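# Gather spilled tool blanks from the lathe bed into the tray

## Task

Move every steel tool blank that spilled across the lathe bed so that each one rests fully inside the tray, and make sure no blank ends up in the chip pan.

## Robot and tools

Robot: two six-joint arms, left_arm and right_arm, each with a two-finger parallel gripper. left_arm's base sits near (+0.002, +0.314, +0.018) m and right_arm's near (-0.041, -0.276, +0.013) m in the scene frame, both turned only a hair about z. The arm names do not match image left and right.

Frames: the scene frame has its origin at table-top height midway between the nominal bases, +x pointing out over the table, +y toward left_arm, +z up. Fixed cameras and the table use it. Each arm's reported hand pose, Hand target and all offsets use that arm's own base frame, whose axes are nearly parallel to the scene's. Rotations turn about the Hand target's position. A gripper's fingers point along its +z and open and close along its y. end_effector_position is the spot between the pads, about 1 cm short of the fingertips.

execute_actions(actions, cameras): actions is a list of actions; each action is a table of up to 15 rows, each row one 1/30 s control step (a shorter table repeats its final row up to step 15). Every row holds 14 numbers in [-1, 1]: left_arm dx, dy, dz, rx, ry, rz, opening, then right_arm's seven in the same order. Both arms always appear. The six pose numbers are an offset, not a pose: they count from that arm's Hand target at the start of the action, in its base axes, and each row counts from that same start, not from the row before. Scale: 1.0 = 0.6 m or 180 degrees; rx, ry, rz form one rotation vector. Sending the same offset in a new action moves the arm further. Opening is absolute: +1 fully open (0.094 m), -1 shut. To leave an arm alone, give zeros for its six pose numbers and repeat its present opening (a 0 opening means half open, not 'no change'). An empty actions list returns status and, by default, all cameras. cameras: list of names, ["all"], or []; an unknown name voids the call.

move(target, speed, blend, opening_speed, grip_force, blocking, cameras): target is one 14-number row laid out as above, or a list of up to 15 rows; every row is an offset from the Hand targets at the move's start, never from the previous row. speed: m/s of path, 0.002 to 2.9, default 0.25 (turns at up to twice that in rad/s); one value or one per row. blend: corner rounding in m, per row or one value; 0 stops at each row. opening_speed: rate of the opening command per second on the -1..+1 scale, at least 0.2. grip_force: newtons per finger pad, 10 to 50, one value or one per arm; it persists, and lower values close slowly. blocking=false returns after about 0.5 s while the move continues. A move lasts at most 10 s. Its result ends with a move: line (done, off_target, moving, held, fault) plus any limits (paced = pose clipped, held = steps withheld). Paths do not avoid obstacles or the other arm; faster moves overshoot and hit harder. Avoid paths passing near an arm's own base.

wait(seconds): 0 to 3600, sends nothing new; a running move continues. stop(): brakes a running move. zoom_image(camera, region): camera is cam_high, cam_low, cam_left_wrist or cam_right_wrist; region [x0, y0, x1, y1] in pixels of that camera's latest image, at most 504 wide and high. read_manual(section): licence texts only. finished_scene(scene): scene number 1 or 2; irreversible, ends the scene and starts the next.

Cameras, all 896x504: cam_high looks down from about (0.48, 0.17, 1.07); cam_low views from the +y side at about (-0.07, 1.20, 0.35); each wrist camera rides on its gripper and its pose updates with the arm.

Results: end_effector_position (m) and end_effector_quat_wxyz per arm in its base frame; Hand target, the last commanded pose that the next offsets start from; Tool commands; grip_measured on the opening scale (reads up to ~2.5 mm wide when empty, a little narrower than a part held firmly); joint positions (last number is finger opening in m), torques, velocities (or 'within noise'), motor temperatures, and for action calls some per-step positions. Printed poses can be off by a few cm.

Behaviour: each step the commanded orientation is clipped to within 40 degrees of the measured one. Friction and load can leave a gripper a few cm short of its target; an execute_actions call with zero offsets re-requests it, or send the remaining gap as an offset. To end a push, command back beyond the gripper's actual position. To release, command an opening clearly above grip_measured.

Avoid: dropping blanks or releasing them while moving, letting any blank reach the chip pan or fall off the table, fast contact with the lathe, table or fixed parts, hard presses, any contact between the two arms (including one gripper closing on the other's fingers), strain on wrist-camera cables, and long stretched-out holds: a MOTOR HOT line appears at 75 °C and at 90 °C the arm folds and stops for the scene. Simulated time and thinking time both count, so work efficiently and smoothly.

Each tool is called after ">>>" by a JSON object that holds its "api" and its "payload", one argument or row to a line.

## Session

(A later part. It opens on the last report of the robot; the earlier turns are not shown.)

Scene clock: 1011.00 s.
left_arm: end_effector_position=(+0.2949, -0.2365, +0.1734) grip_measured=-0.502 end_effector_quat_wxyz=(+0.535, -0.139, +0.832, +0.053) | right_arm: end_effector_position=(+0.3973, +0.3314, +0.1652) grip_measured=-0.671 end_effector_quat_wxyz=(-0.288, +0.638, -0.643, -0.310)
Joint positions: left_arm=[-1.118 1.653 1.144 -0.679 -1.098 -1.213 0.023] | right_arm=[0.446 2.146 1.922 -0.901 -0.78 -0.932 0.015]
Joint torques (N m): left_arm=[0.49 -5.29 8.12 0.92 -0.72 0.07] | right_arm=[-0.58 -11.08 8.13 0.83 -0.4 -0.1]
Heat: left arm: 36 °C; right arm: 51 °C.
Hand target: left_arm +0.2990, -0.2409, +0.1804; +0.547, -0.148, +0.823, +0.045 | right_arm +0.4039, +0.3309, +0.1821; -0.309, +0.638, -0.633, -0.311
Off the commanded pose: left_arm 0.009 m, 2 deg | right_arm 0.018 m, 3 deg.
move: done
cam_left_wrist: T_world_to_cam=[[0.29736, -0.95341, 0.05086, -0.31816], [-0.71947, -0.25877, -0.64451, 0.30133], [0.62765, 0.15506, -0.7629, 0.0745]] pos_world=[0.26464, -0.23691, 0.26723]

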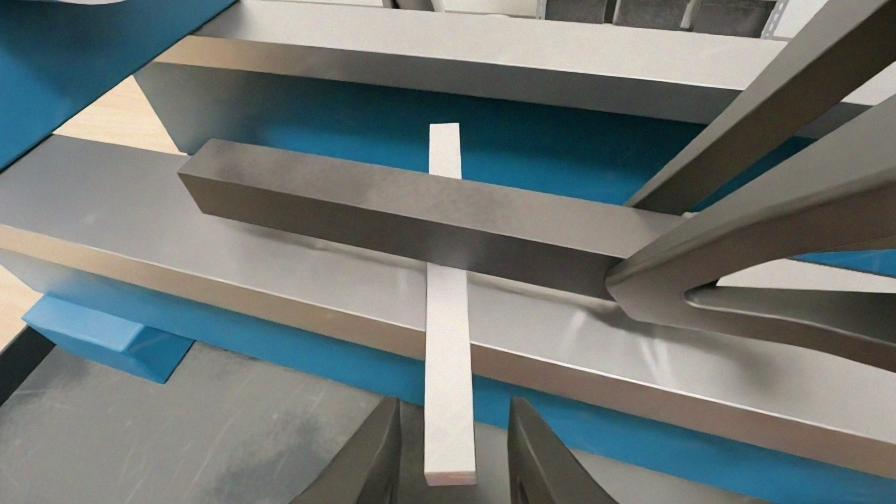

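>>> {"api": "move", "payload": {
  "target": [0.007, 0.003, -0.013, 0, 0, 0, -0.5, 0, 0, 0, 0, 0, 0, -1],
  "speed": 0.06,
  "cameras": ["cam_left_wrist"]
}}

Scene clock: 1017.33 s.
left_arm: end_effector_position=(+0.3010, -0.2406, +0.1769) grip_measured=-0.502 end_effector_quat_wxyz=(+0.541, -0.146, +0.827, +0.040) | right_arm: end_effector_position=(+0.3973, +0.3314, +0.1652) grip_measured=-0.671 end_effector_quat_wxyz=(-0.288, +0.638, -0.643, -0.310)
Joint positions: left_arm=[-1.107 1.653 1.144 -0.62 -1.098 -1.184 0.023] | right_arm=[0.446 2.146 1.922 -0.901 -0.78 -0.932 0.015]
Joint torques (N m): left_arm=[0.7 -5.14 5.55 1 -0.65 0.07] | right_arm=[-0.65 -11.11 8.13 0.81 -0.39 -0.09]
Heat: left arm: 36 °C; right arm: 51 °C.
Hand target: left_arm +0.3032, -0.2391, +0.1726; +0.547, -0.148, +0.823, +0.045 | right_arm +0.4039, +0.3309, +0.1821; -0.309, +0.638, -0.633, -0.311
Off the commanded pose: left_arm 0.005 m, 1 deg | right_arm 0.018 m, 3 deg.
move: done
cam_left_wrist: T_world_to_cam=[[0.29481, -0.95204, 0.08194, -0.32858], [-0.70742, -0.2751, -0.65106, 0.30056], [0.64237, 0.13398, -0.75459, 0.063]] pos_world=[0.26902, -0.23858, 0.27014]

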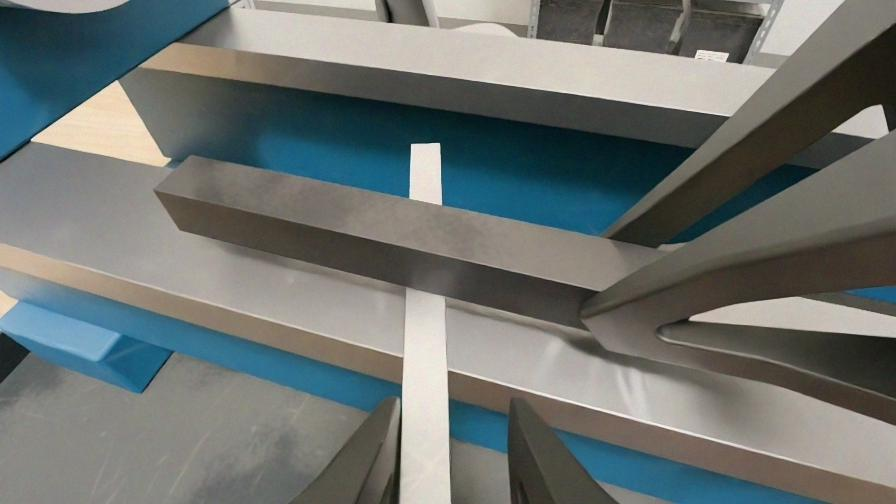

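>>> {"api": "move", "payload": {
  "target": [-0.004, 0.009, -0.011, 0, 0, 0, -0.5, 0, 0, 0, 0, 0, 0, -1],
  "speed": 0.06,
  "cameras": ["cam_left_wrist"]
}}

>>> {"api": "zoom_image", "payload": {
  "camera": "cam_left_wrist",
  "region": [340, 260, 584, 504]
}}

Scene clock: 1026.37 s.
left_arm: end_effector_position=(+0.2987, -0.2359, +0.1649) grip_measured=-0.502 end_effector_quat_wxyz=(+0.539, -0.141, +0.829, +0.046) | right_arm: end_effector_position=(+0.3973, +0.3314, +0.1652) grip_measured=-0.671 end_effector_quat_wxyz=(-0.288, +0.638, -0.643, -0.310)
Joint positions: left_arm=[-1.107 1.653 1.098 -0.588 -1.098 -1.181 0.023] | right_arm=[0.446 2.146 1.922 -0.901 -0.78 -0.932 0.015]
Joint torques (N m): left_arm=[0.84 -5.98 5.78 0.98 -0.65 0.06] | right_arm=[-0.5 -11.03 8.16 0.82 -0.41 -0.08]
Heat: left arm: 35 °C; right arm: 51 °C.
Hand target: left_arm +0.3008, -0.2337, +0.1660; +0.547, -0.148, +0.823, +0.045 | right_arm +0.4039, +0.3309, +0.1821; -0.309, +0.638, -0.633, -0.311
Off the commanded pose: left_arm 0.003 m, 1 deg | right_arm 0.018 m, 3 deg.
move: done
cam_left_wrist: T_world_to_cam=[[0.29411, -0.95352, 0.06554, -0.31982], [-0.71225, -0.26439, -0.65023, 0.29623], [0.63733, 0.14456, -0.75691, 0.05919]] pos_world=[0.26733, -0.23519, 0.25838]

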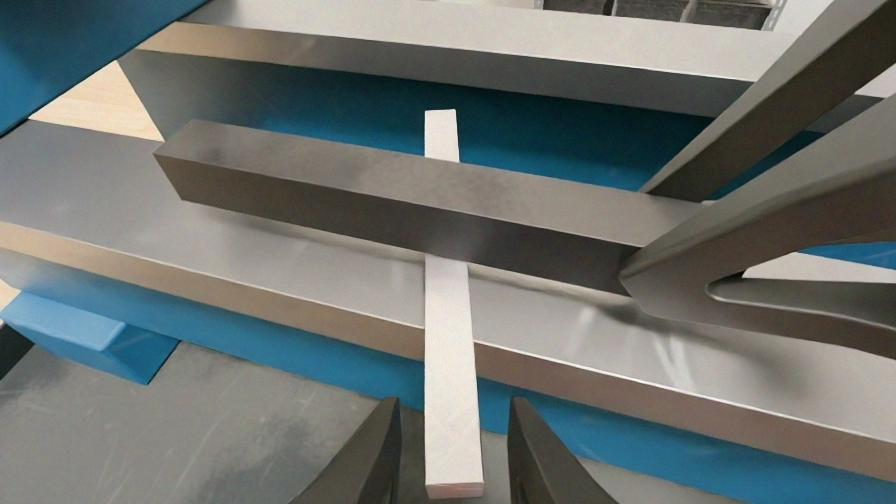

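Scaled by 2.066 from the camera's image (finer frame: 1280x720).

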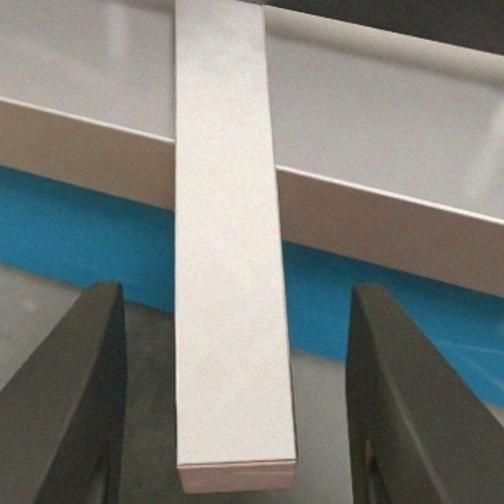

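>>> {"api": "move", "payload": {
  "target": [0, 0, 0, 0, 0, 0, -1, 0, 0, 0, 0, 0, 0, -1],
  "speed": 0.06,
  "opening_speed": 0.6,
  "cameras": ["cam_left_wrist"]
}}

Scene clock: 1032.70 s.
left_arm: end_effector_position=(+0.2995, -0.2353, +0.1648) grip_measured=-0.805 end_effector_quat_wxyz=(+0.540, -0.146, +0.828, +0.044) | right_arm: end_effector_position=(+0.3983, +0.3301, +0.1652) grip_measured=-0.671 end_effector_quat_wxyz=(-0.288, +0.637, -0.644, -0.310)
Joint positions: left_arm=[-1.104 1.653 1.097 -0.583 -1.098 -1.187 0.009] | right_arm=[0.442 2.146 1.922 -0.901 -0.78 -0.932 0.015]
Joint torques (N m): left_arm=[0.64 -6.01 5.78 0.95 -0.64 0.08] | right_arm=[-0.61 -10.99 8.08 0.78 -0.42 -0.07]
Heat: left arm: 34 °C; right arm: 50 °C.
Hand target: left_arm +0.3008, -0.2337, +0.1660; +0.547, -0.148, +0.823, +0.045 | right_arm +0.4039, +0.3309, +0.1821; -0.309, +0.638, -0.633, -0.311
Off the commanded pose: left_arm 0.002 m, 1 deg | right_arm 0.018 m, 3 deg.
move: done
cam_left_wrist: T_world_to_cam=[[0.29927, -0.95128, 0.07415, -0.32192], [-0.70891, -0.27368, -0.65004, 0.2937], [0.63866, 0.14197, -0.75628, 0.05735]] pos_world=[0.26792, -0.234, 0.25816]

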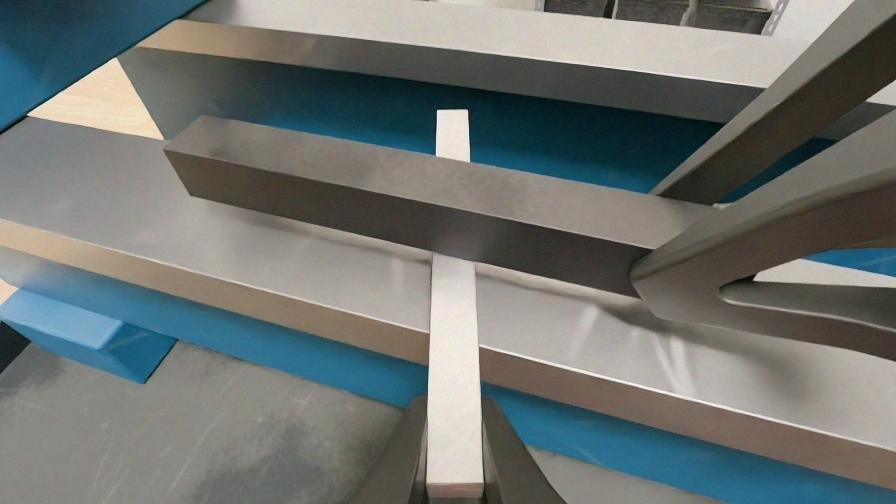

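>>> {"api": "move", "payload": {
  "target": [-0.125, -0.038, 0.006, 0, 0, 0, -1, 0, 0, 0, 0, 0, 0, -1],
  "speed": 0.08,
  "cameras": ["cam_left_wrist", "cam_high"]
}}

Scene clock: 1043.17 s.
left_arm: end_effector_position=(+0.2256, -0.2472, +0.1608) grip_measured=-0.805 end_effector_quat_wxyz=(+0.538, -0.142, +0.829, +0.058) | right_arm: end_effector_position=(+0.4020, +0.3257, +0.1635) grip_measured=-0.671 end_effector_quat_wxyz=(-0.287, +0.632, -0.652, -0.304)
Joint positions: left_arm=[-1.346 1.75 1.215 -1.153 -1.141 -1.761 0.009] | right_arm=[0.435 2.146 1.922 -0.902 -0.766 -0.923 0.015]
Joint torques (N m): left_arm=[-0.58 -5.23 9.39 -0.19 -0.72 -0.17] | right_arm=[-0.51 -11.06 8.08 0.82 -0.52 -0.1]
Heat: left arm: 34 °C; right arm: 50 °C.
Hand target: left_arm +0.2258, -0.2565, +0.1696; +0.547, -0.148, +0.823, +0.045 | right_arm +0.4039, +0.3309, +0.1821; -0.309, +0.638, -0.633, -0.311
Off the commanded pose: left_arm 0.013 m, 2 deg | right_arm 0.019 m, 4 deg.
move: off_target (left_arm)
cam_left_wrist: T_world_to_cam=[[0.30763, -0.9504, 0.04582, -0.30787], [-0.71164, -0.26178, -0.65195, 0.23928], [0.63161, 0.16795, -0.75687, 0.11126]] pos_world=[0.19472, -0.24865, 0.25432]
Images, in order (width x height): cam_high 896x504, cam_left_wrist 896x504.

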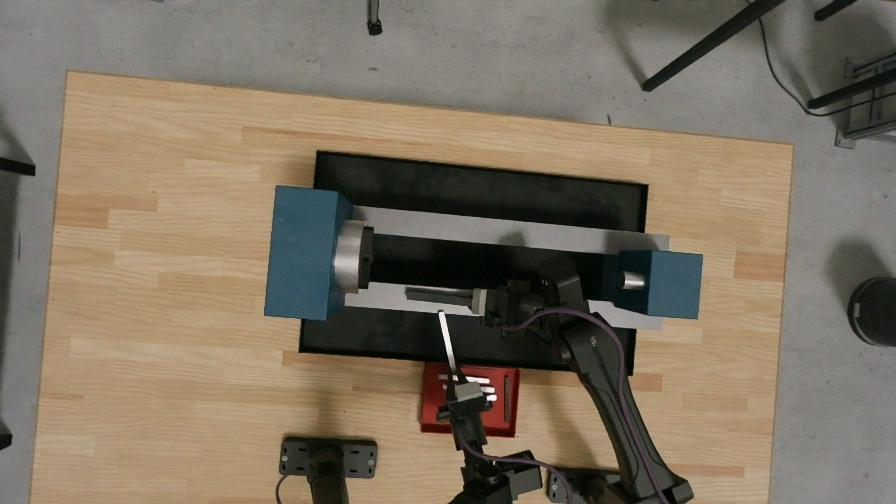

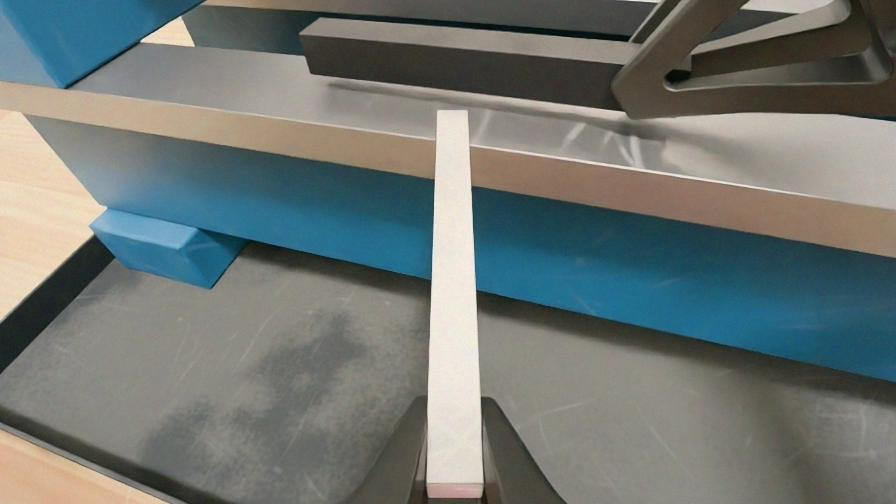

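>>> {"api": "move", "payload": {
  "target": [
    [-0.05, 0, 0.083, 0, 0, 0, -1, 0, 0, 0, 0, 0, 0, -1],
    [-0.1647, -0.0048, 0.03, 0.09, 0.0156, -0.59, -1, 0, 0, 0, 0, 0, 0, -1]
  ],
  "speed": [0.15, 0.25],
  "blend": 0.02,
  "cameras": ["cam_left_wrist", "cam_high"]
}}

Scene clock: 1087.87 s.
left_arm: end_effector_position=(+0.1293, -0.2551, +0.1672) grip_measured=-0.805 end_effector_quat_wxyz=(+0.348, +0.630, +0.630, -0.293) | right_arm: end_effector_position=(+0.4020, +0.3257, +0.1635) grip_measured=-0.671 end_effector_quat_wxyz=(-0.287, +0.632, -0.652, -0.304)
Joint positions: left_arm=[-0.76 0.908 0.649 -0.51 0.566 0.565 0.009] | right_arm=[0.435 2.146 1.922 -0.902 -0.766 -0.923 0.015]
Joint torques (N m): left_arm=[0.84 -1.17 12.23 1.2 0.56 0.11] | right_arm=[-0.53 -10.99 8.08 0.83 -0.5 -0.08]
Heat: left arm: 35 °C; right arm: 50 °C.
Hand target: left_arm +0.1269, -0.2594, +0.1876; +0.360, +0.636, +0.611, -0.306 | right_arm +0.4039, +0.3309, +0.1821; -0.309, +0.638, -0.633, -0.311
Off the commanded pose: left_arm 0.021 m, 3 deg | right_arm 0.019 m, 4 deg.
move: off_target (left_arm)
cam_left_wrist: T_world_to_cam=[[-0.99574, -0.0432, -0.08142, 0.13519], [0.00192, 0.87347, -0.48688, 0.3426], [0.09215, -0.48497, -0.86966, 0.10032]] pos_world=[0.12471, -0.24476, 0.26505]
Images, in order (width x height): cam_high 896x504, cam_left_wrist 896x504.

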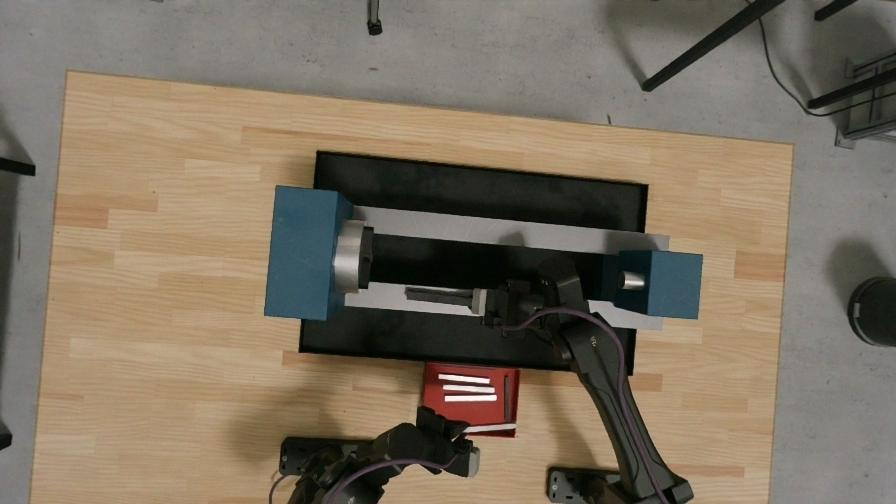

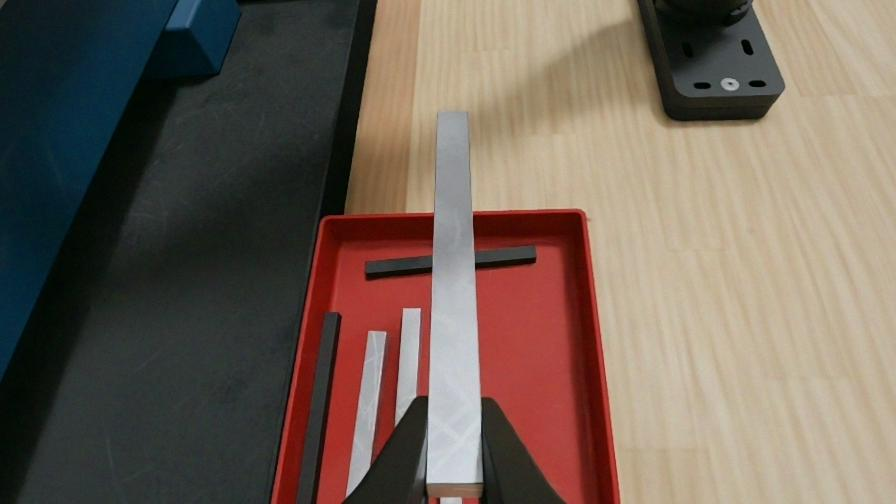

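>>> {"api": "move", "payload": {
  "target": [0.003, 0, -0.1, -0.03, 0.001, 0, -1, 0, 0, 0, 0, 0, 0, -1],
  "speed": 0.12,
  "cameras": ["cam_left_wrist", "cam_low"]
}}

Scene clock: 1103.33 s.
left_arm: end_effector_position=(+0.1303, -0.2530, +0.1184) grip_measured=-0.805 end_effector_quat_wxyz=(+0.370, +0.618, +0.616, -0.318) | right_arm: end_effector_position=(+0.4020, +0.3257, +0.1635) grip_measured=-0.671 end_effector_quat_wxyz=(-0.287, +0.632, -0.652, -0.304)
Joint positions: left_arm=[-0.705 0.918 0.4 -0.2 0.65 0.565 0.009] | right_arm=[0.435 2.146 1.922 -0.902 -0.766 -0.923 0.015]
Joint torques (N m): left_arm=[0.51 -1.13 6.65 2.01 0.58 -0.11] | right_arm=[-0.55 -11.11 8.09 0.81 -0.51 -0.06]
Heat: left arm: 36 °C; right arm: 50 °C.
Hand target: left_arm +0.1287, -0.2594, +0.1276; +0.388, +0.618, +0.596, -0.335 | right_arm +0.4039, +0.3309, +0.1821; -0.309, +0.638, -0.633, -0.311
Off the commanded pose: left_arm 0.011 m, 4 deg | right_arm 0.019 m, 4 deg.
move: off_target (left_arm)
cam_left_wrist: T_world_to_cam=[[-0.99609, -0.04236, -0.07755, 0.13207], [0.00751, 0.8338, -0.55201, 0.31397], [0.08805, -0.55044, -0.83022, 0.03824]] pos_world=[0.12583, -0.23514, 0.21531]
Images, in order (width x height): cam_low 896x504, cam_left_wrist 896x504.

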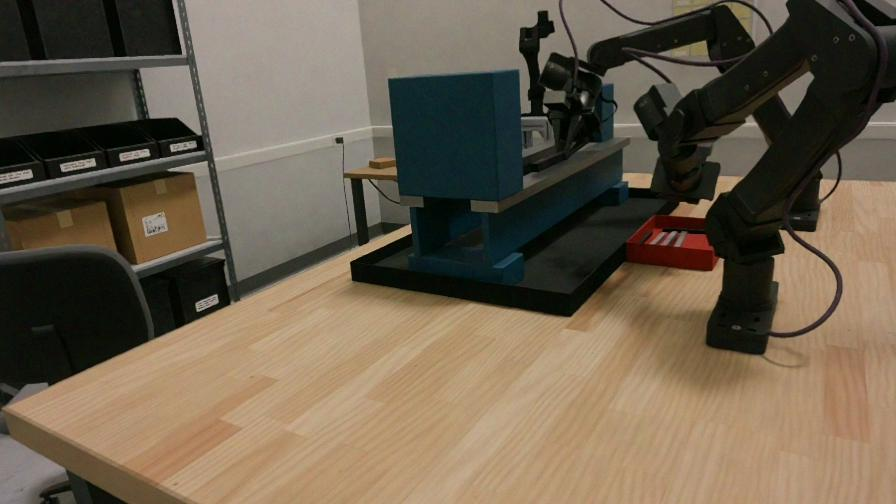

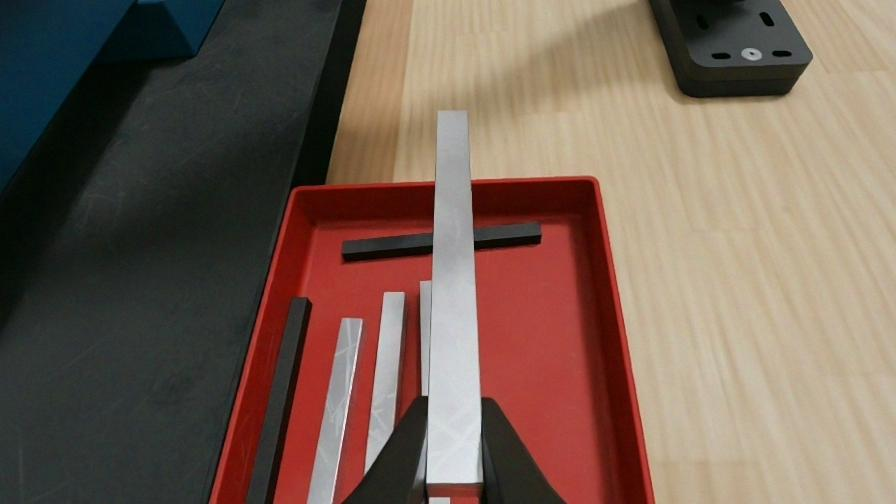

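>>> {"api": "zoom_image", "payload": {
  "camera": "cam_left_wrist",
  "region": [260, 160, 680, 504]
}}

Scaled by 1.200 from the camera's image (finer frame: 1280x720).

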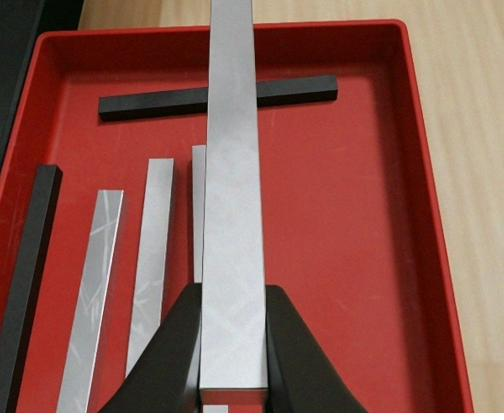

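>>> {"api": "move", "payload": {
  "target": [-0.013, -0.004, -0.092, 0, 0, 0, -1, 0, 0, 0, 0, 0, 0, -1],
  "speed": 0.12,
  "cameras": ["cam_left_wrist"]
}}

>>> {"api": "zoom_image", "payload": {
  "camera": "cam_left_wrist",
  "region": [260, 80, 680, 504]
}}

Scene clock: 1139.60 s.
left_arm: end_effector_position=(+0.1211, -0.2559, +0.0650) grip_measured=-0.805 end_effector_quat_wxyz=(+0.368, +0.615, +0.614, -0.330) | right_arm: end_effector_position=(+0.4020, +0.3257, +0.1635) grip_measured=-0.671 end_effector_quat_wxyz=(-0.287, +0.632, -0.652, -0.304)
Joint positions: left_arm=[-0.737 1.07 0.204 0.17 0.649 0.523 0.009] | right_arm=[0.435 2.146 1.922 -0.902 -0.766 -0.923 0.015]
Joint torques (N m): left_arm=[-0.88 -1.32 5.86 2.04 0.26 -0.11] | right_arm=[-0.47 -11.04 8.14 0.81 -0.51 -0.07]
Heat: left arm: 35 °C; right arm: 50 °C.
Hand target: left_arm +0.1209, -0.2618, +0.0724; +0.388, +0.618, +0.596, -0.335 | right_arm +0.4039, +0.3309, +0.1821; -0.309, +0.638, -0.633, -0.311
Off the commanded pose: left_arm 0.009 m, 3 deg | right_arm 0.019 m, 4 deg.
move: off_target (left_arm)
cam_left_wrist: T_world_to_cam=[[-0.99772, -0.03386, -0.05845, 0.11974], [0.00512, 0.82491, -0.56524, 0.28588], [0.06735, -0.56425, -0.82285, -0.00844]] pos_world=[0.11857, -0.23654, 0.16164]

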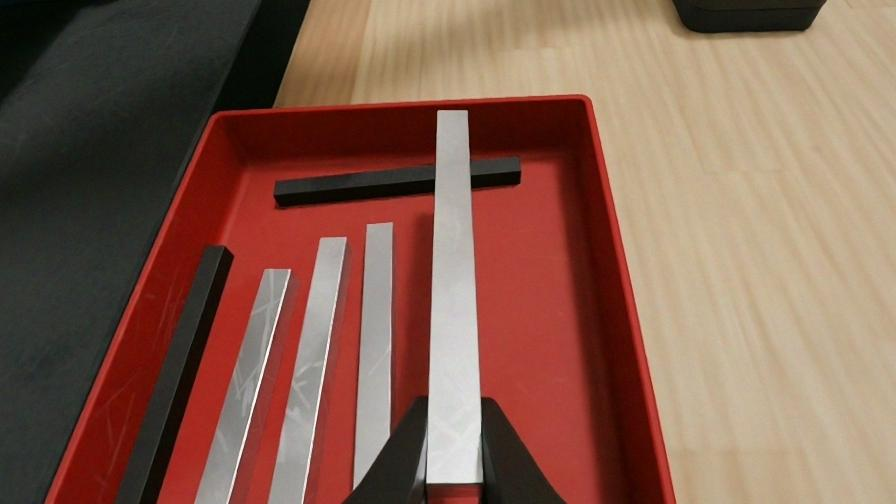

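Scaled by 1.189 from the camera's image (finer frame: 1280x720).

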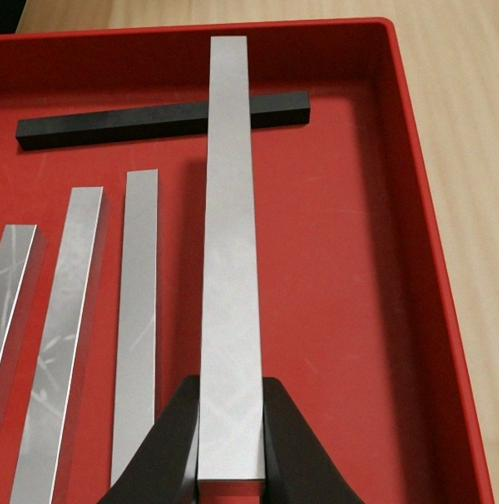

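>>> {"api": "move", "payload": {
  "target": [0.009, 0, -0.058, 0, 0, 0, -1, 0, 0, 0, 0, 0, 0, -1],
  "speed": 0.1,
  "cameras": ["cam_left_wrist"]
}}

>>> {"api": "zoom_image", "payload": {
  "camera": "cam_left_wrist",
  "region": [260, 80, 680, 504]
}}

Scene clock: 1186.73 s.
left_arm: end_effector_position=(+0.1224, -0.2619, +0.0331) grip_measured=-0.805 end_effector_quat_wxyz=(+0.372, +0.620, +0.604, -0.335) | right_arm: end_effector_position=(+0.4020, +0.3257, +0.1635) grip_measured=-0.671 end_effector_quat_wxyz=(-0.287, +0.632, -0.652, -0.304)
Joint positions: left_arm=[-0.745 1.342 0.132 0.526 0.66 0.529 0.009] | right_arm=[0.435 2.146 1.922 -0.902 -0.766 -0.923 0.015]
Joint torques (N m): left_arm=[1.17 -1.87 4.27 1.9 0.33 0.01] | right_arm=[-0.53 -11.07 8.06 0.82 -0.51 -0.1]
Heat: left arm: 36 °C; right arm: 50 °C.
Hand target: left_arm +0.1263, -0.2618, +0.0376; +0.388, +0.618, +0.596, -0.335 | right_arm +0.4039, +0.3309, +0.1821; -0.309, +0.638, -0.633, -0.311
Off the commanded pose: left_arm 0.006 m, 2 deg | right_arm 0.019 m, 4 deg.
move: done
cam_left_wrist: T_world_to_cam=[[-0.99757, -0.01566, -0.06782, 0.12401], [0.02632, 0.81716, -0.57582, 0.26845], [0.06444, -0.5762, -0.81476, -0.04118]] pos_world=[0.1193, -0.24115, 0.12944]

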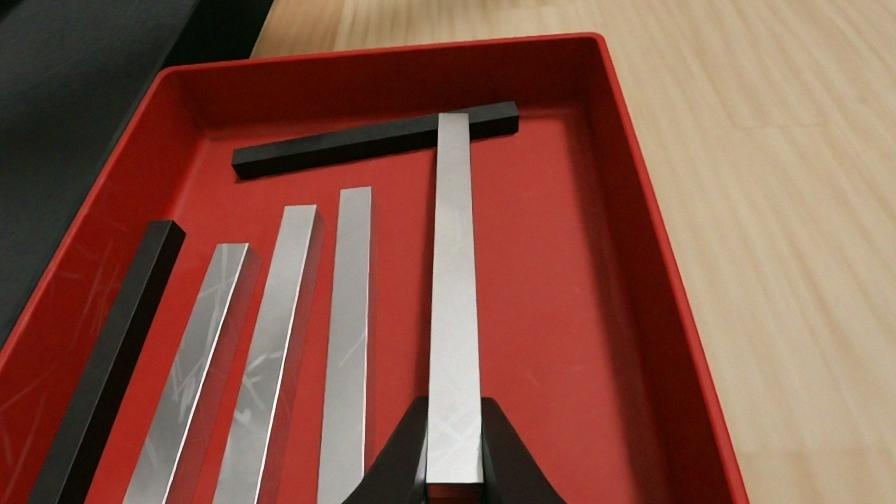

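Scaled by 1.189 from the camera's image (finer frame: 1280x720).

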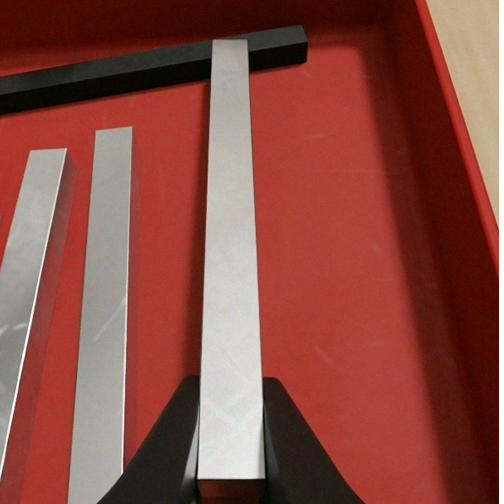

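>>> {"api": "move", "payload": {
  "target": [
    [0.008, 0.02, 0, 0, 0, 0, -1, 0, 0, 0, 0, 0, 0, -1],
    [0.008, 0.02, -0.014, 0, 0, 0, -1, 0, 0, 0, 0, 0, 0, -1]
  ],
  "speed": [0.06, 0.05],
  "cameras": ["cam_left_wrist"]
}}

>>> {"api": "zoom_image", "payload": {
  "camera": "cam_left_wrist",
  "region": [260, 80, 680, 504]
}}

Scene clock: 1220.77 s.
left_arm: end_effector_position=(+0.1317, -0.2573, +0.0381) grip_measured=-0.805 end_effector_quat_wxyz=(+0.394, +0.616, +0.589, -0.344) | right_arm: end_effector_position=(+0.4020, +0.3257, +0.1635) grip_measured=-0.671 end_effector_quat_wxyz=(-0.287, +0.632, -0.652, -0.304)
Joint positions: left_arm=[-0.667 1.38 0.121 0.598 0.741 0.574 0.009] | right_arm=[0.435 2.146 1.922 -0.902 -0.766 -0.923 0.015]
Joint torques (N m): left_arm=[1.24 -1.72 3.18 1.41 0.17 0.22] | right_arm=[-0.57 -11 8.12 0.84 -0.53 -0.07]
Heat: left arm: 36 °C; right arm: 50 °C.
Hand target: left_arm +0.1311, -0.2498, +0.0292; +0.388, +0.618, +0.596, -0.335 | right_arm +0.4039, +0.3309, +0.1821; -0.309, +0.638, -0.633, -0.311
Off the commanded pose: left_arm 0.012 m, 1 deg | right_arm 0.019 m, 4 deg.
move: off_target (left_arm)
cam_left_wrist: T_world_to_cam=[[-0.99579, -0.01321, -0.09067, 0.13495], [0.04571, 0.78604, -0.61649, 0.2583], [0.07941, -0.61804, -0.78213, -0.04909]] pos_world=[0.12647, -0.23159, 0.13308]

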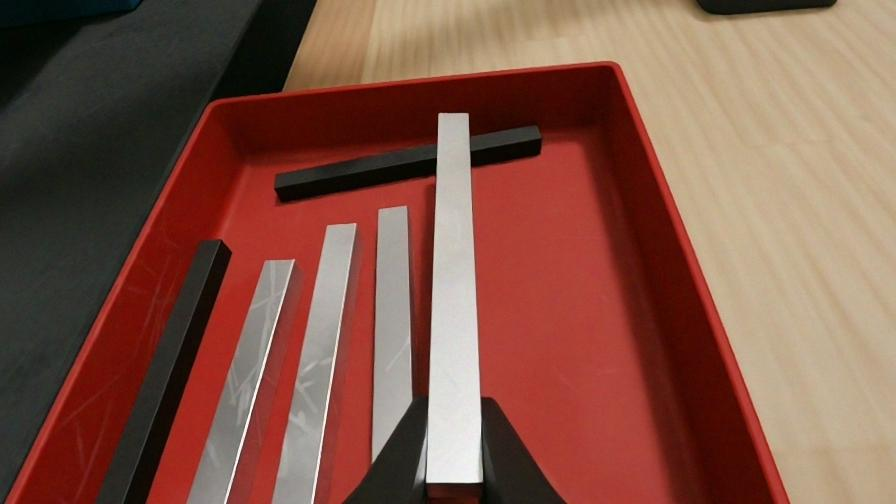

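Scaled by 1.189 from the camera's image (finer frame: 1280x720).

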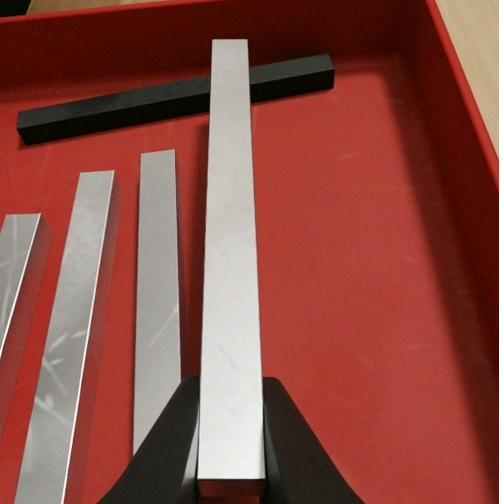

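>>> {"api": "move", "payload": {
  "target": [-0.008, 0, -0.014, 0, 0, 0, -1, 0, 0, 0, 0, 0, 0, -1],
  "speed": 0.05,
  "cameras": ["cam_left_wrist"]
}}

>>> {"api": "zoom_image", "payload": {
  "camera": "cam_left_wrist",
  "region": [260, 80, 680, 504]
}}

Scene clock: 1234.60 s.
left_arm: end_effector_position=(+0.1313, -0.2580, +0.0378) grip_measured=-0.805 end_effector_quat_wxyz=(+0.412, +0.617, +0.576, -0.344) | right_arm: end_effector_position=(+0.4020, +0.3257, +0.1635) grip_measured=-0.671 end_effector_quat_wxyz=(-0.287, +0.632, -0.652, -0.304)
Joint positions: left_arm=[-0.667 1.432 0.09 0.725 0.747 0.574 0.009] | right_arm=[0.435 2.146 1.922 -0.902 -0.766 -0.923 0.015]
Joint torques (N m): left_arm=[-0.35 -1.32 2.7 1.2 0.04 0.07] | right_arm=[-0.51 -11.07 8.12 0.84 -0.53 -0.06]
Heat: left arm: 35 °C; right arm: 50 °C.
Hand target: left_arm +0.1263, -0.2498, +0.0208; +0.388, +0.618, +0.596, -0.335 | right_arm +0.4039, +0.3309, +0.1821; -0.309, +0.638, -0.633, -0.311
Off the commanded pose: left_arm 0.020 m, 4 deg | right_arm 0.019 m, 4 deg.
move: off_target (left_arm)
cam_left_wrist: T_world_to_cam=[[-0.99236, -0.01163, -0.12283, 0.13571], [0.07001, 0.76665, -0.63823, 0.25139], [0.10159, -0.64196, -0.75998, -0.05966]] pos_world=[0.12313, -0.22945, 0.13178]

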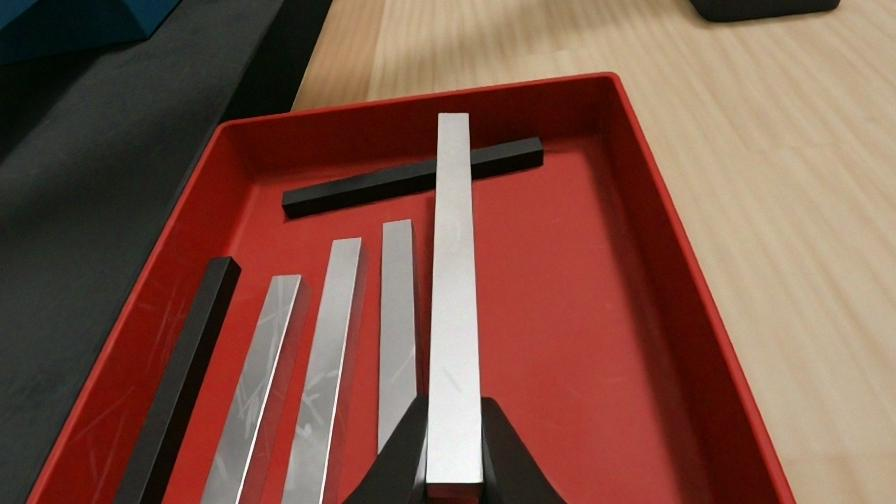

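Scaled by 1.189 from the camera's image (finer frame: 1280x720).

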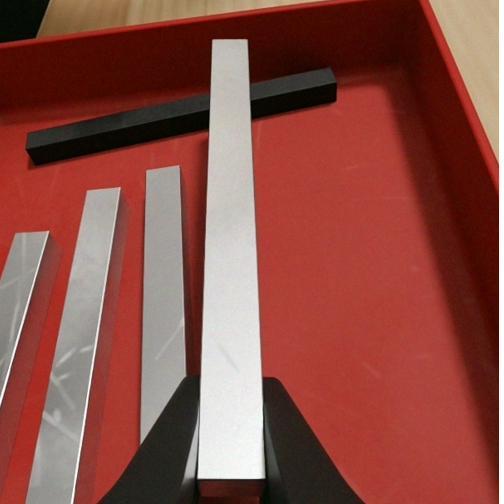

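>>> {"api": "move", "payload": {
  "target": [
    [0, 0, 0.085, 0, 0, 0, -1, 0, 0, 0, 0, 0, 0, -1],
    [0, 0.006, 0.085, 0.061, -0.002, 0, -1, 0, 0, 0, 0, 0, 0, -1]
  ],
  "speed": [0.12, 0.12],
  "blend": 0.01,
  "cameras": ["cam_left_wrist"]
}}

>>> {"api": "zoom_image", "payload": {
  "camera": "cam_left_wrist",
  "region": [260, 80, 680, 504]
}}

Scene clock: 1270.87 s.
left_arm: end_effector_position=(+0.1239, -0.2372, +0.0561) grip_measured=-0.805 end_effector_quat_wxyz=(+0.317, +0.643, +0.642, -0.272) | right_arm: end_effector_position=(+0.4020, +0.3257, +0.1635) grip_measured=-0.671 end_effector_quat_wxyz=(-0.287, +0.632, -0.652, -0.304)
Joint positions: left_arm=[-0.731 1.027 0.303 -0.148 0.554 0.635 0.009] | right_arm=[0.435 2.146 1.922 -0.902 -0.766 -0.923 0.015]
Joint torques (N m): left_arm=[-0.91 -1.5 11.11 1.1 0.28 0.09] | right_arm=[-0.54 -11.06 8.1 0.84 -0.53 -0.08]
Heat: left arm: 34 °C; right arm: 50 °C.
Hand target: left_arm +0.1263, -0.2462, +0.0718; +0.329, +0.653, +0.624, -0.275 | right_arm +0.4039, +0.3309, +0.1821; -0.309, +0.638, -0.633, -0.311
Off the commanded pose: left_arm 0.018 m, 3 deg | right_arm 0.019 m, 4 deg.
move: off_target (left_arm)
cam_left_wrist: T_world_to_cam=[[-0.99705, -0.03082, -0.07031, 0.12392], [0.00112, 0.90992, -0.41479, 0.27764], [0.07676, -0.41365, -0.9072, 0.03383]] pos_world=[0.12065, -0.23482, 0.15457]

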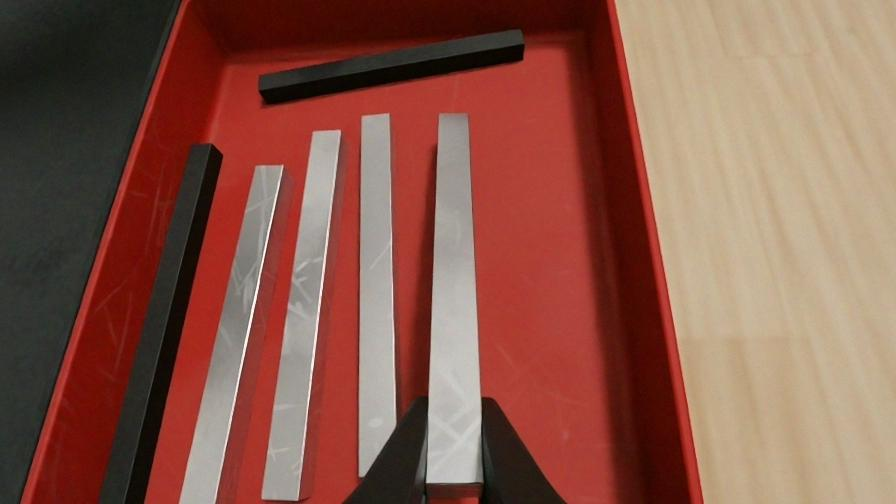

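Scaled by 1.189 from the camera's image (finer frame: 1280x720).

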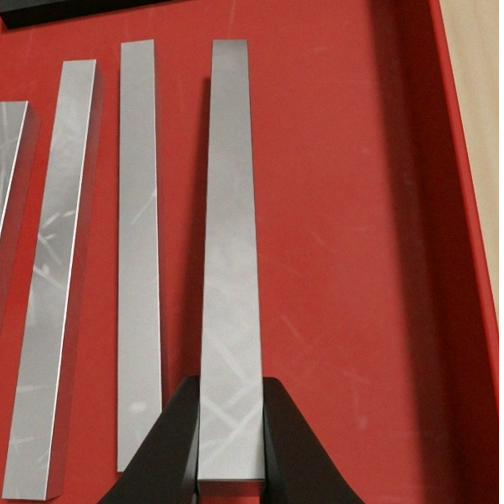

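>>> {"api": "move", "payload": {
  "target": [
    [0.002, 0, -0.025, -0.022, 0.001, 0, -1, 0, 0, 0, 0, 0, 0, -1],
    [0.002, 0, -0.055, -0.022, 0.001, 0, -1, 0, 0, 0, 0, 0, 0, -1]
  ],
  "speed": [0.08, 0.04],
  "blend": 0.01,
  "grip_force": [22, 50],
  "cameras": ["cam_left_wrist"]
}}

>>> {"api": "zoom_image", "payload": {
  "camera": "cam_left_wrist",
  "region": [260, 80, 680, 504]
}}

Scene clock: 1287.33 s.
left_arm: end_effector_position=(+0.1276, -0.2467, +0.0388) grip_measured=-0.795 end_effector_quat_wxyz=(+0.343, +0.641, +0.621, -0.293) | right_arm: end_effector_position=(+0.4020, +0.3257, +0.1635) grip_measured=-0.671 end_effector_quat_wxyz=(-0.287, +0.632, -0.652, -0.304)
Joint positions: left_arm=[-0.716 1.17 0.216 0.145 0.611 0.635 0.01] | right_arm=[0.435 2.146 1.922 -0.902 -0.766 -0.923 0.015]
Joint torques (N m): left_arm=[0.77 -1.36 4.86 1.65 0.37 0.03] | right_arm=[-0.49 -11.1 8.08 0.84 -0.51 -0.1]
Heat: left arm: 35 °C; right arm: 50 °C.
Hand target: left_arm +0.1275, -0.2462, +0.0388; +0.351, +0.641, +0.615, -0.297 | right_arm +0.4039, +0.3309, +0.1821; -0.309, +0.638, -0.633, -0.311
Off the commanded pose: left_arm 0.000 m, 1 deg | right_arm 0.019 m, 4 deg.
grip_force (N): 22, 50
move: done; blend cut to 0.009 m at target 1
cam_left_wrist: T_world_to_cam=[[-0.99604, -0.01416, -0.08774, 0.13071], [0.02982, 0.87675, -0.48001, 0.26973], [0.08373, -0.48073, -0.87286, -0.00477]] pos_world=[0.12255, -0.23693, 0.13678]

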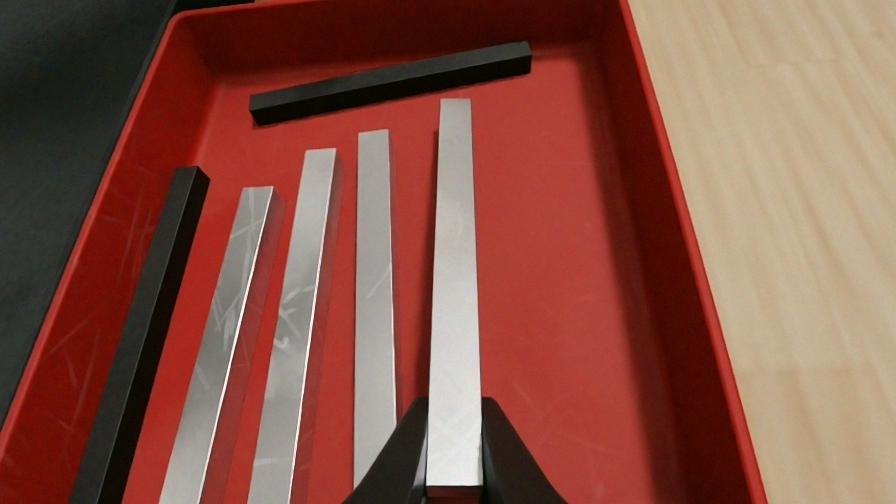

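Scaled by 1.189 from the camera's image (finer frame: 1280x720).

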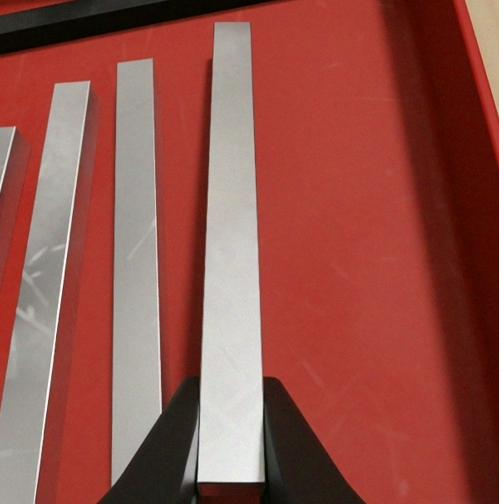

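>>> {"api": "move", "payload": {
  "target": [-0.002, 0, -0.022, 0, 0, 0, -1, 0, 0, 0, 0, 0, 0, -1],
  "speed": 0.04,
  "cameras": ["cam_left_wrist"]
}}

>>> {"api": "zoom_image", "payload": {
  "camera": "cam_left_wrist",
  "region": [260, 80, 680, 504]
}}

Scene clock: 1300.80 s.
left_arm: end_effector_position=(+0.1290, -0.2535, +0.0370) grip_measured=-0.795 end_effector_quat_wxyz=(+0.364, +0.642, +0.603, -0.303) | right_arm: end_effector_position=(+0.4020, +0.3257, +0.1635) grip_measured=-0.671 end_effector_quat_wxyz=(-0.287, +0.632, -0.652, -0.304)
Joint positions: left_arm=[-0.717 1.241 0.185 0.299 0.637 0.634 0.01] | right_arm=[0.435 2.146 1.922 -0.902 -0.766 -0.923 0.015]
Joint torques (N m): left_arm=[0.32 -1.25 3.97 1.36 0.12 -0.01] | right_arm=[-0.51 -11.15 8.16 0.83 -0.51 -0.07]
Heat: left arm: 34 °C; right arm: 50 °C.
Hand target: left_arm +0.1263, -0.2462, +0.0256; +0.351, +0.641, +0.615, -0.297 | right_arm +0.4039, +0.3309, +0.1821; -0.309, +0.638, -0.633, -0.311
Off the commanded pose: left_arm 0.014 m, 2 deg | right_arm 0.019 m, 4 deg.
grip_force (N): 22, 50
move: off_target (left_arm)
cam_left_wrist: T_world_to_cam=[[-0.99357, 0.00001, -0.11318, 0.13615], [0.05931, 0.85176, -0.52057, 0.26621], [0.0964, -0.52394, -0.84628, -0.02334]] pos_world=[0.12174, -0.23898, 0.13424]

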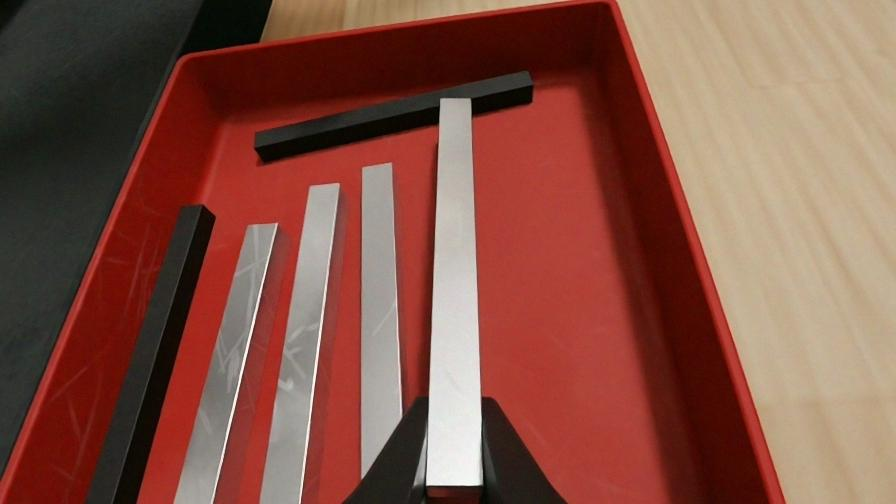

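Scaled by 1.189 from the camera's image (finer frame: 1280x720).

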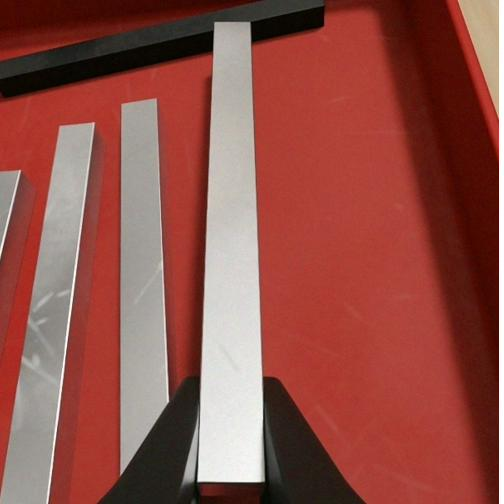

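>>> {"api": "execute_actions", "payload": {
  "actions": [],
  "cameras": ["cam_high", "cam_low"]
}}

>>> {"api": "zoom_image", "payload": {
  "camera": "cam_low",
  "region": [600, 160, 760, 290]
}}

>>> {"api": "zoom_image", "payload": {
  "camera": "cam_high",
  "region": [400, 340, 540, 460]
}}

Scene clock: 1332.67 s.
left_arm: end_effector_position=(+0.1290, -0.2535, +0.0370) grip_measured=-0.795 end_effector_quat_wxyz=(+0.364, +0.642, +0.603, -0.303) | right_arm: end_effector_position=(+0.4020, +0.3257, +0.1635) grip_measured=-0.671 end_effector_quat_wxyz=(-0.287, +0.632, -0.652, -0.304)
Joint positions: left_arm=[-0.717 1.241 0.185 0.299 0.637 0.634 0.01] | right_arm=[0.435 2.146 1.922 -0.902 -0.766 -0.923 0.015]
Joint velocities: within noise
Joint torques (N m): left_arm=[0.29 -1.25 3.95 1.35 0.13 -0.03] | right_arm=[-0.57 -11.08 8.05 0.84 -0.53 -0.09]
Motor temperatures (°C): left_arm=[27 25 32 34 25 26 29] | right_arm=[26 50 41 32 27 24 30]
Heat: left arm: 34 °C; right arm: 50 °C.
Hand target: left_arm +0.1263, -0.2462, +0.0256; +0.351, +0.641, +0.615, -0.297 | right_arm +0.4039, +0.3309, +0.1821; -0.309, +0.638, -0.633, -0.311
Tool commands: left_gripper/opening=-1.0 right_gripper/opening=-1.0
Off the commanded pose: left_arm 0.014 m, 2 deg | right_arm 0.019 m, 4 deg.
grip_force (N): 22, 50
Images, in order (width x height): cam_high 896x504, cam_low 896x504.

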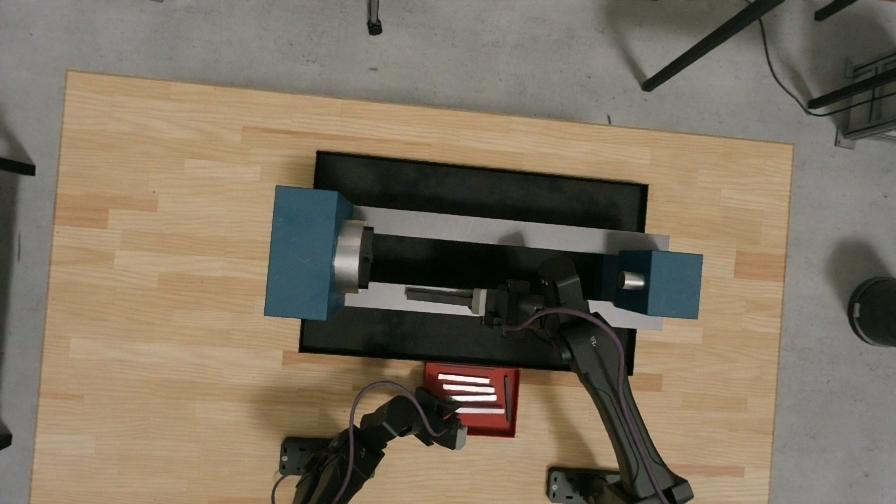

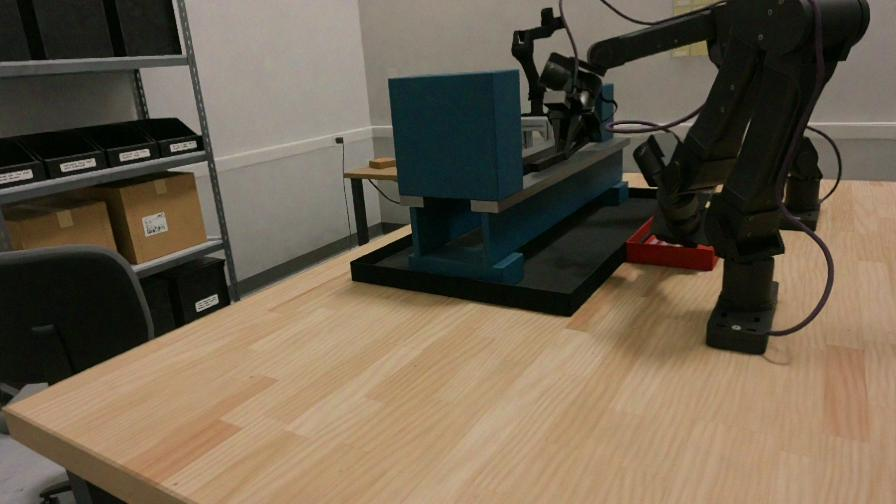

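Scaled by 3.150 from the camera's image (finer frame: 1280x720).

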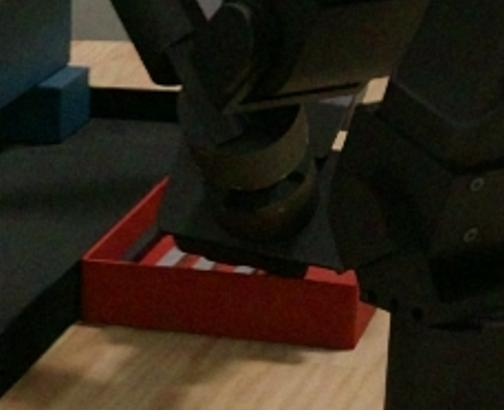

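Scaled by 3.600 from the camera's image (finer frame: 1280x720).

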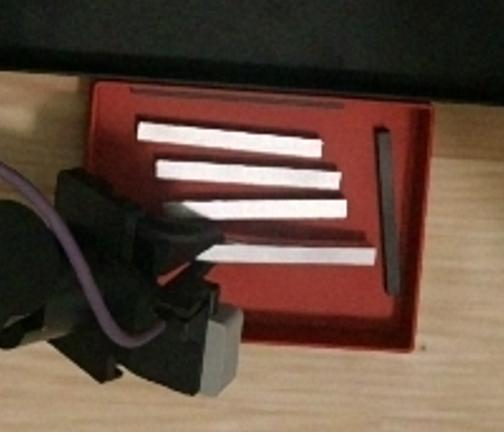

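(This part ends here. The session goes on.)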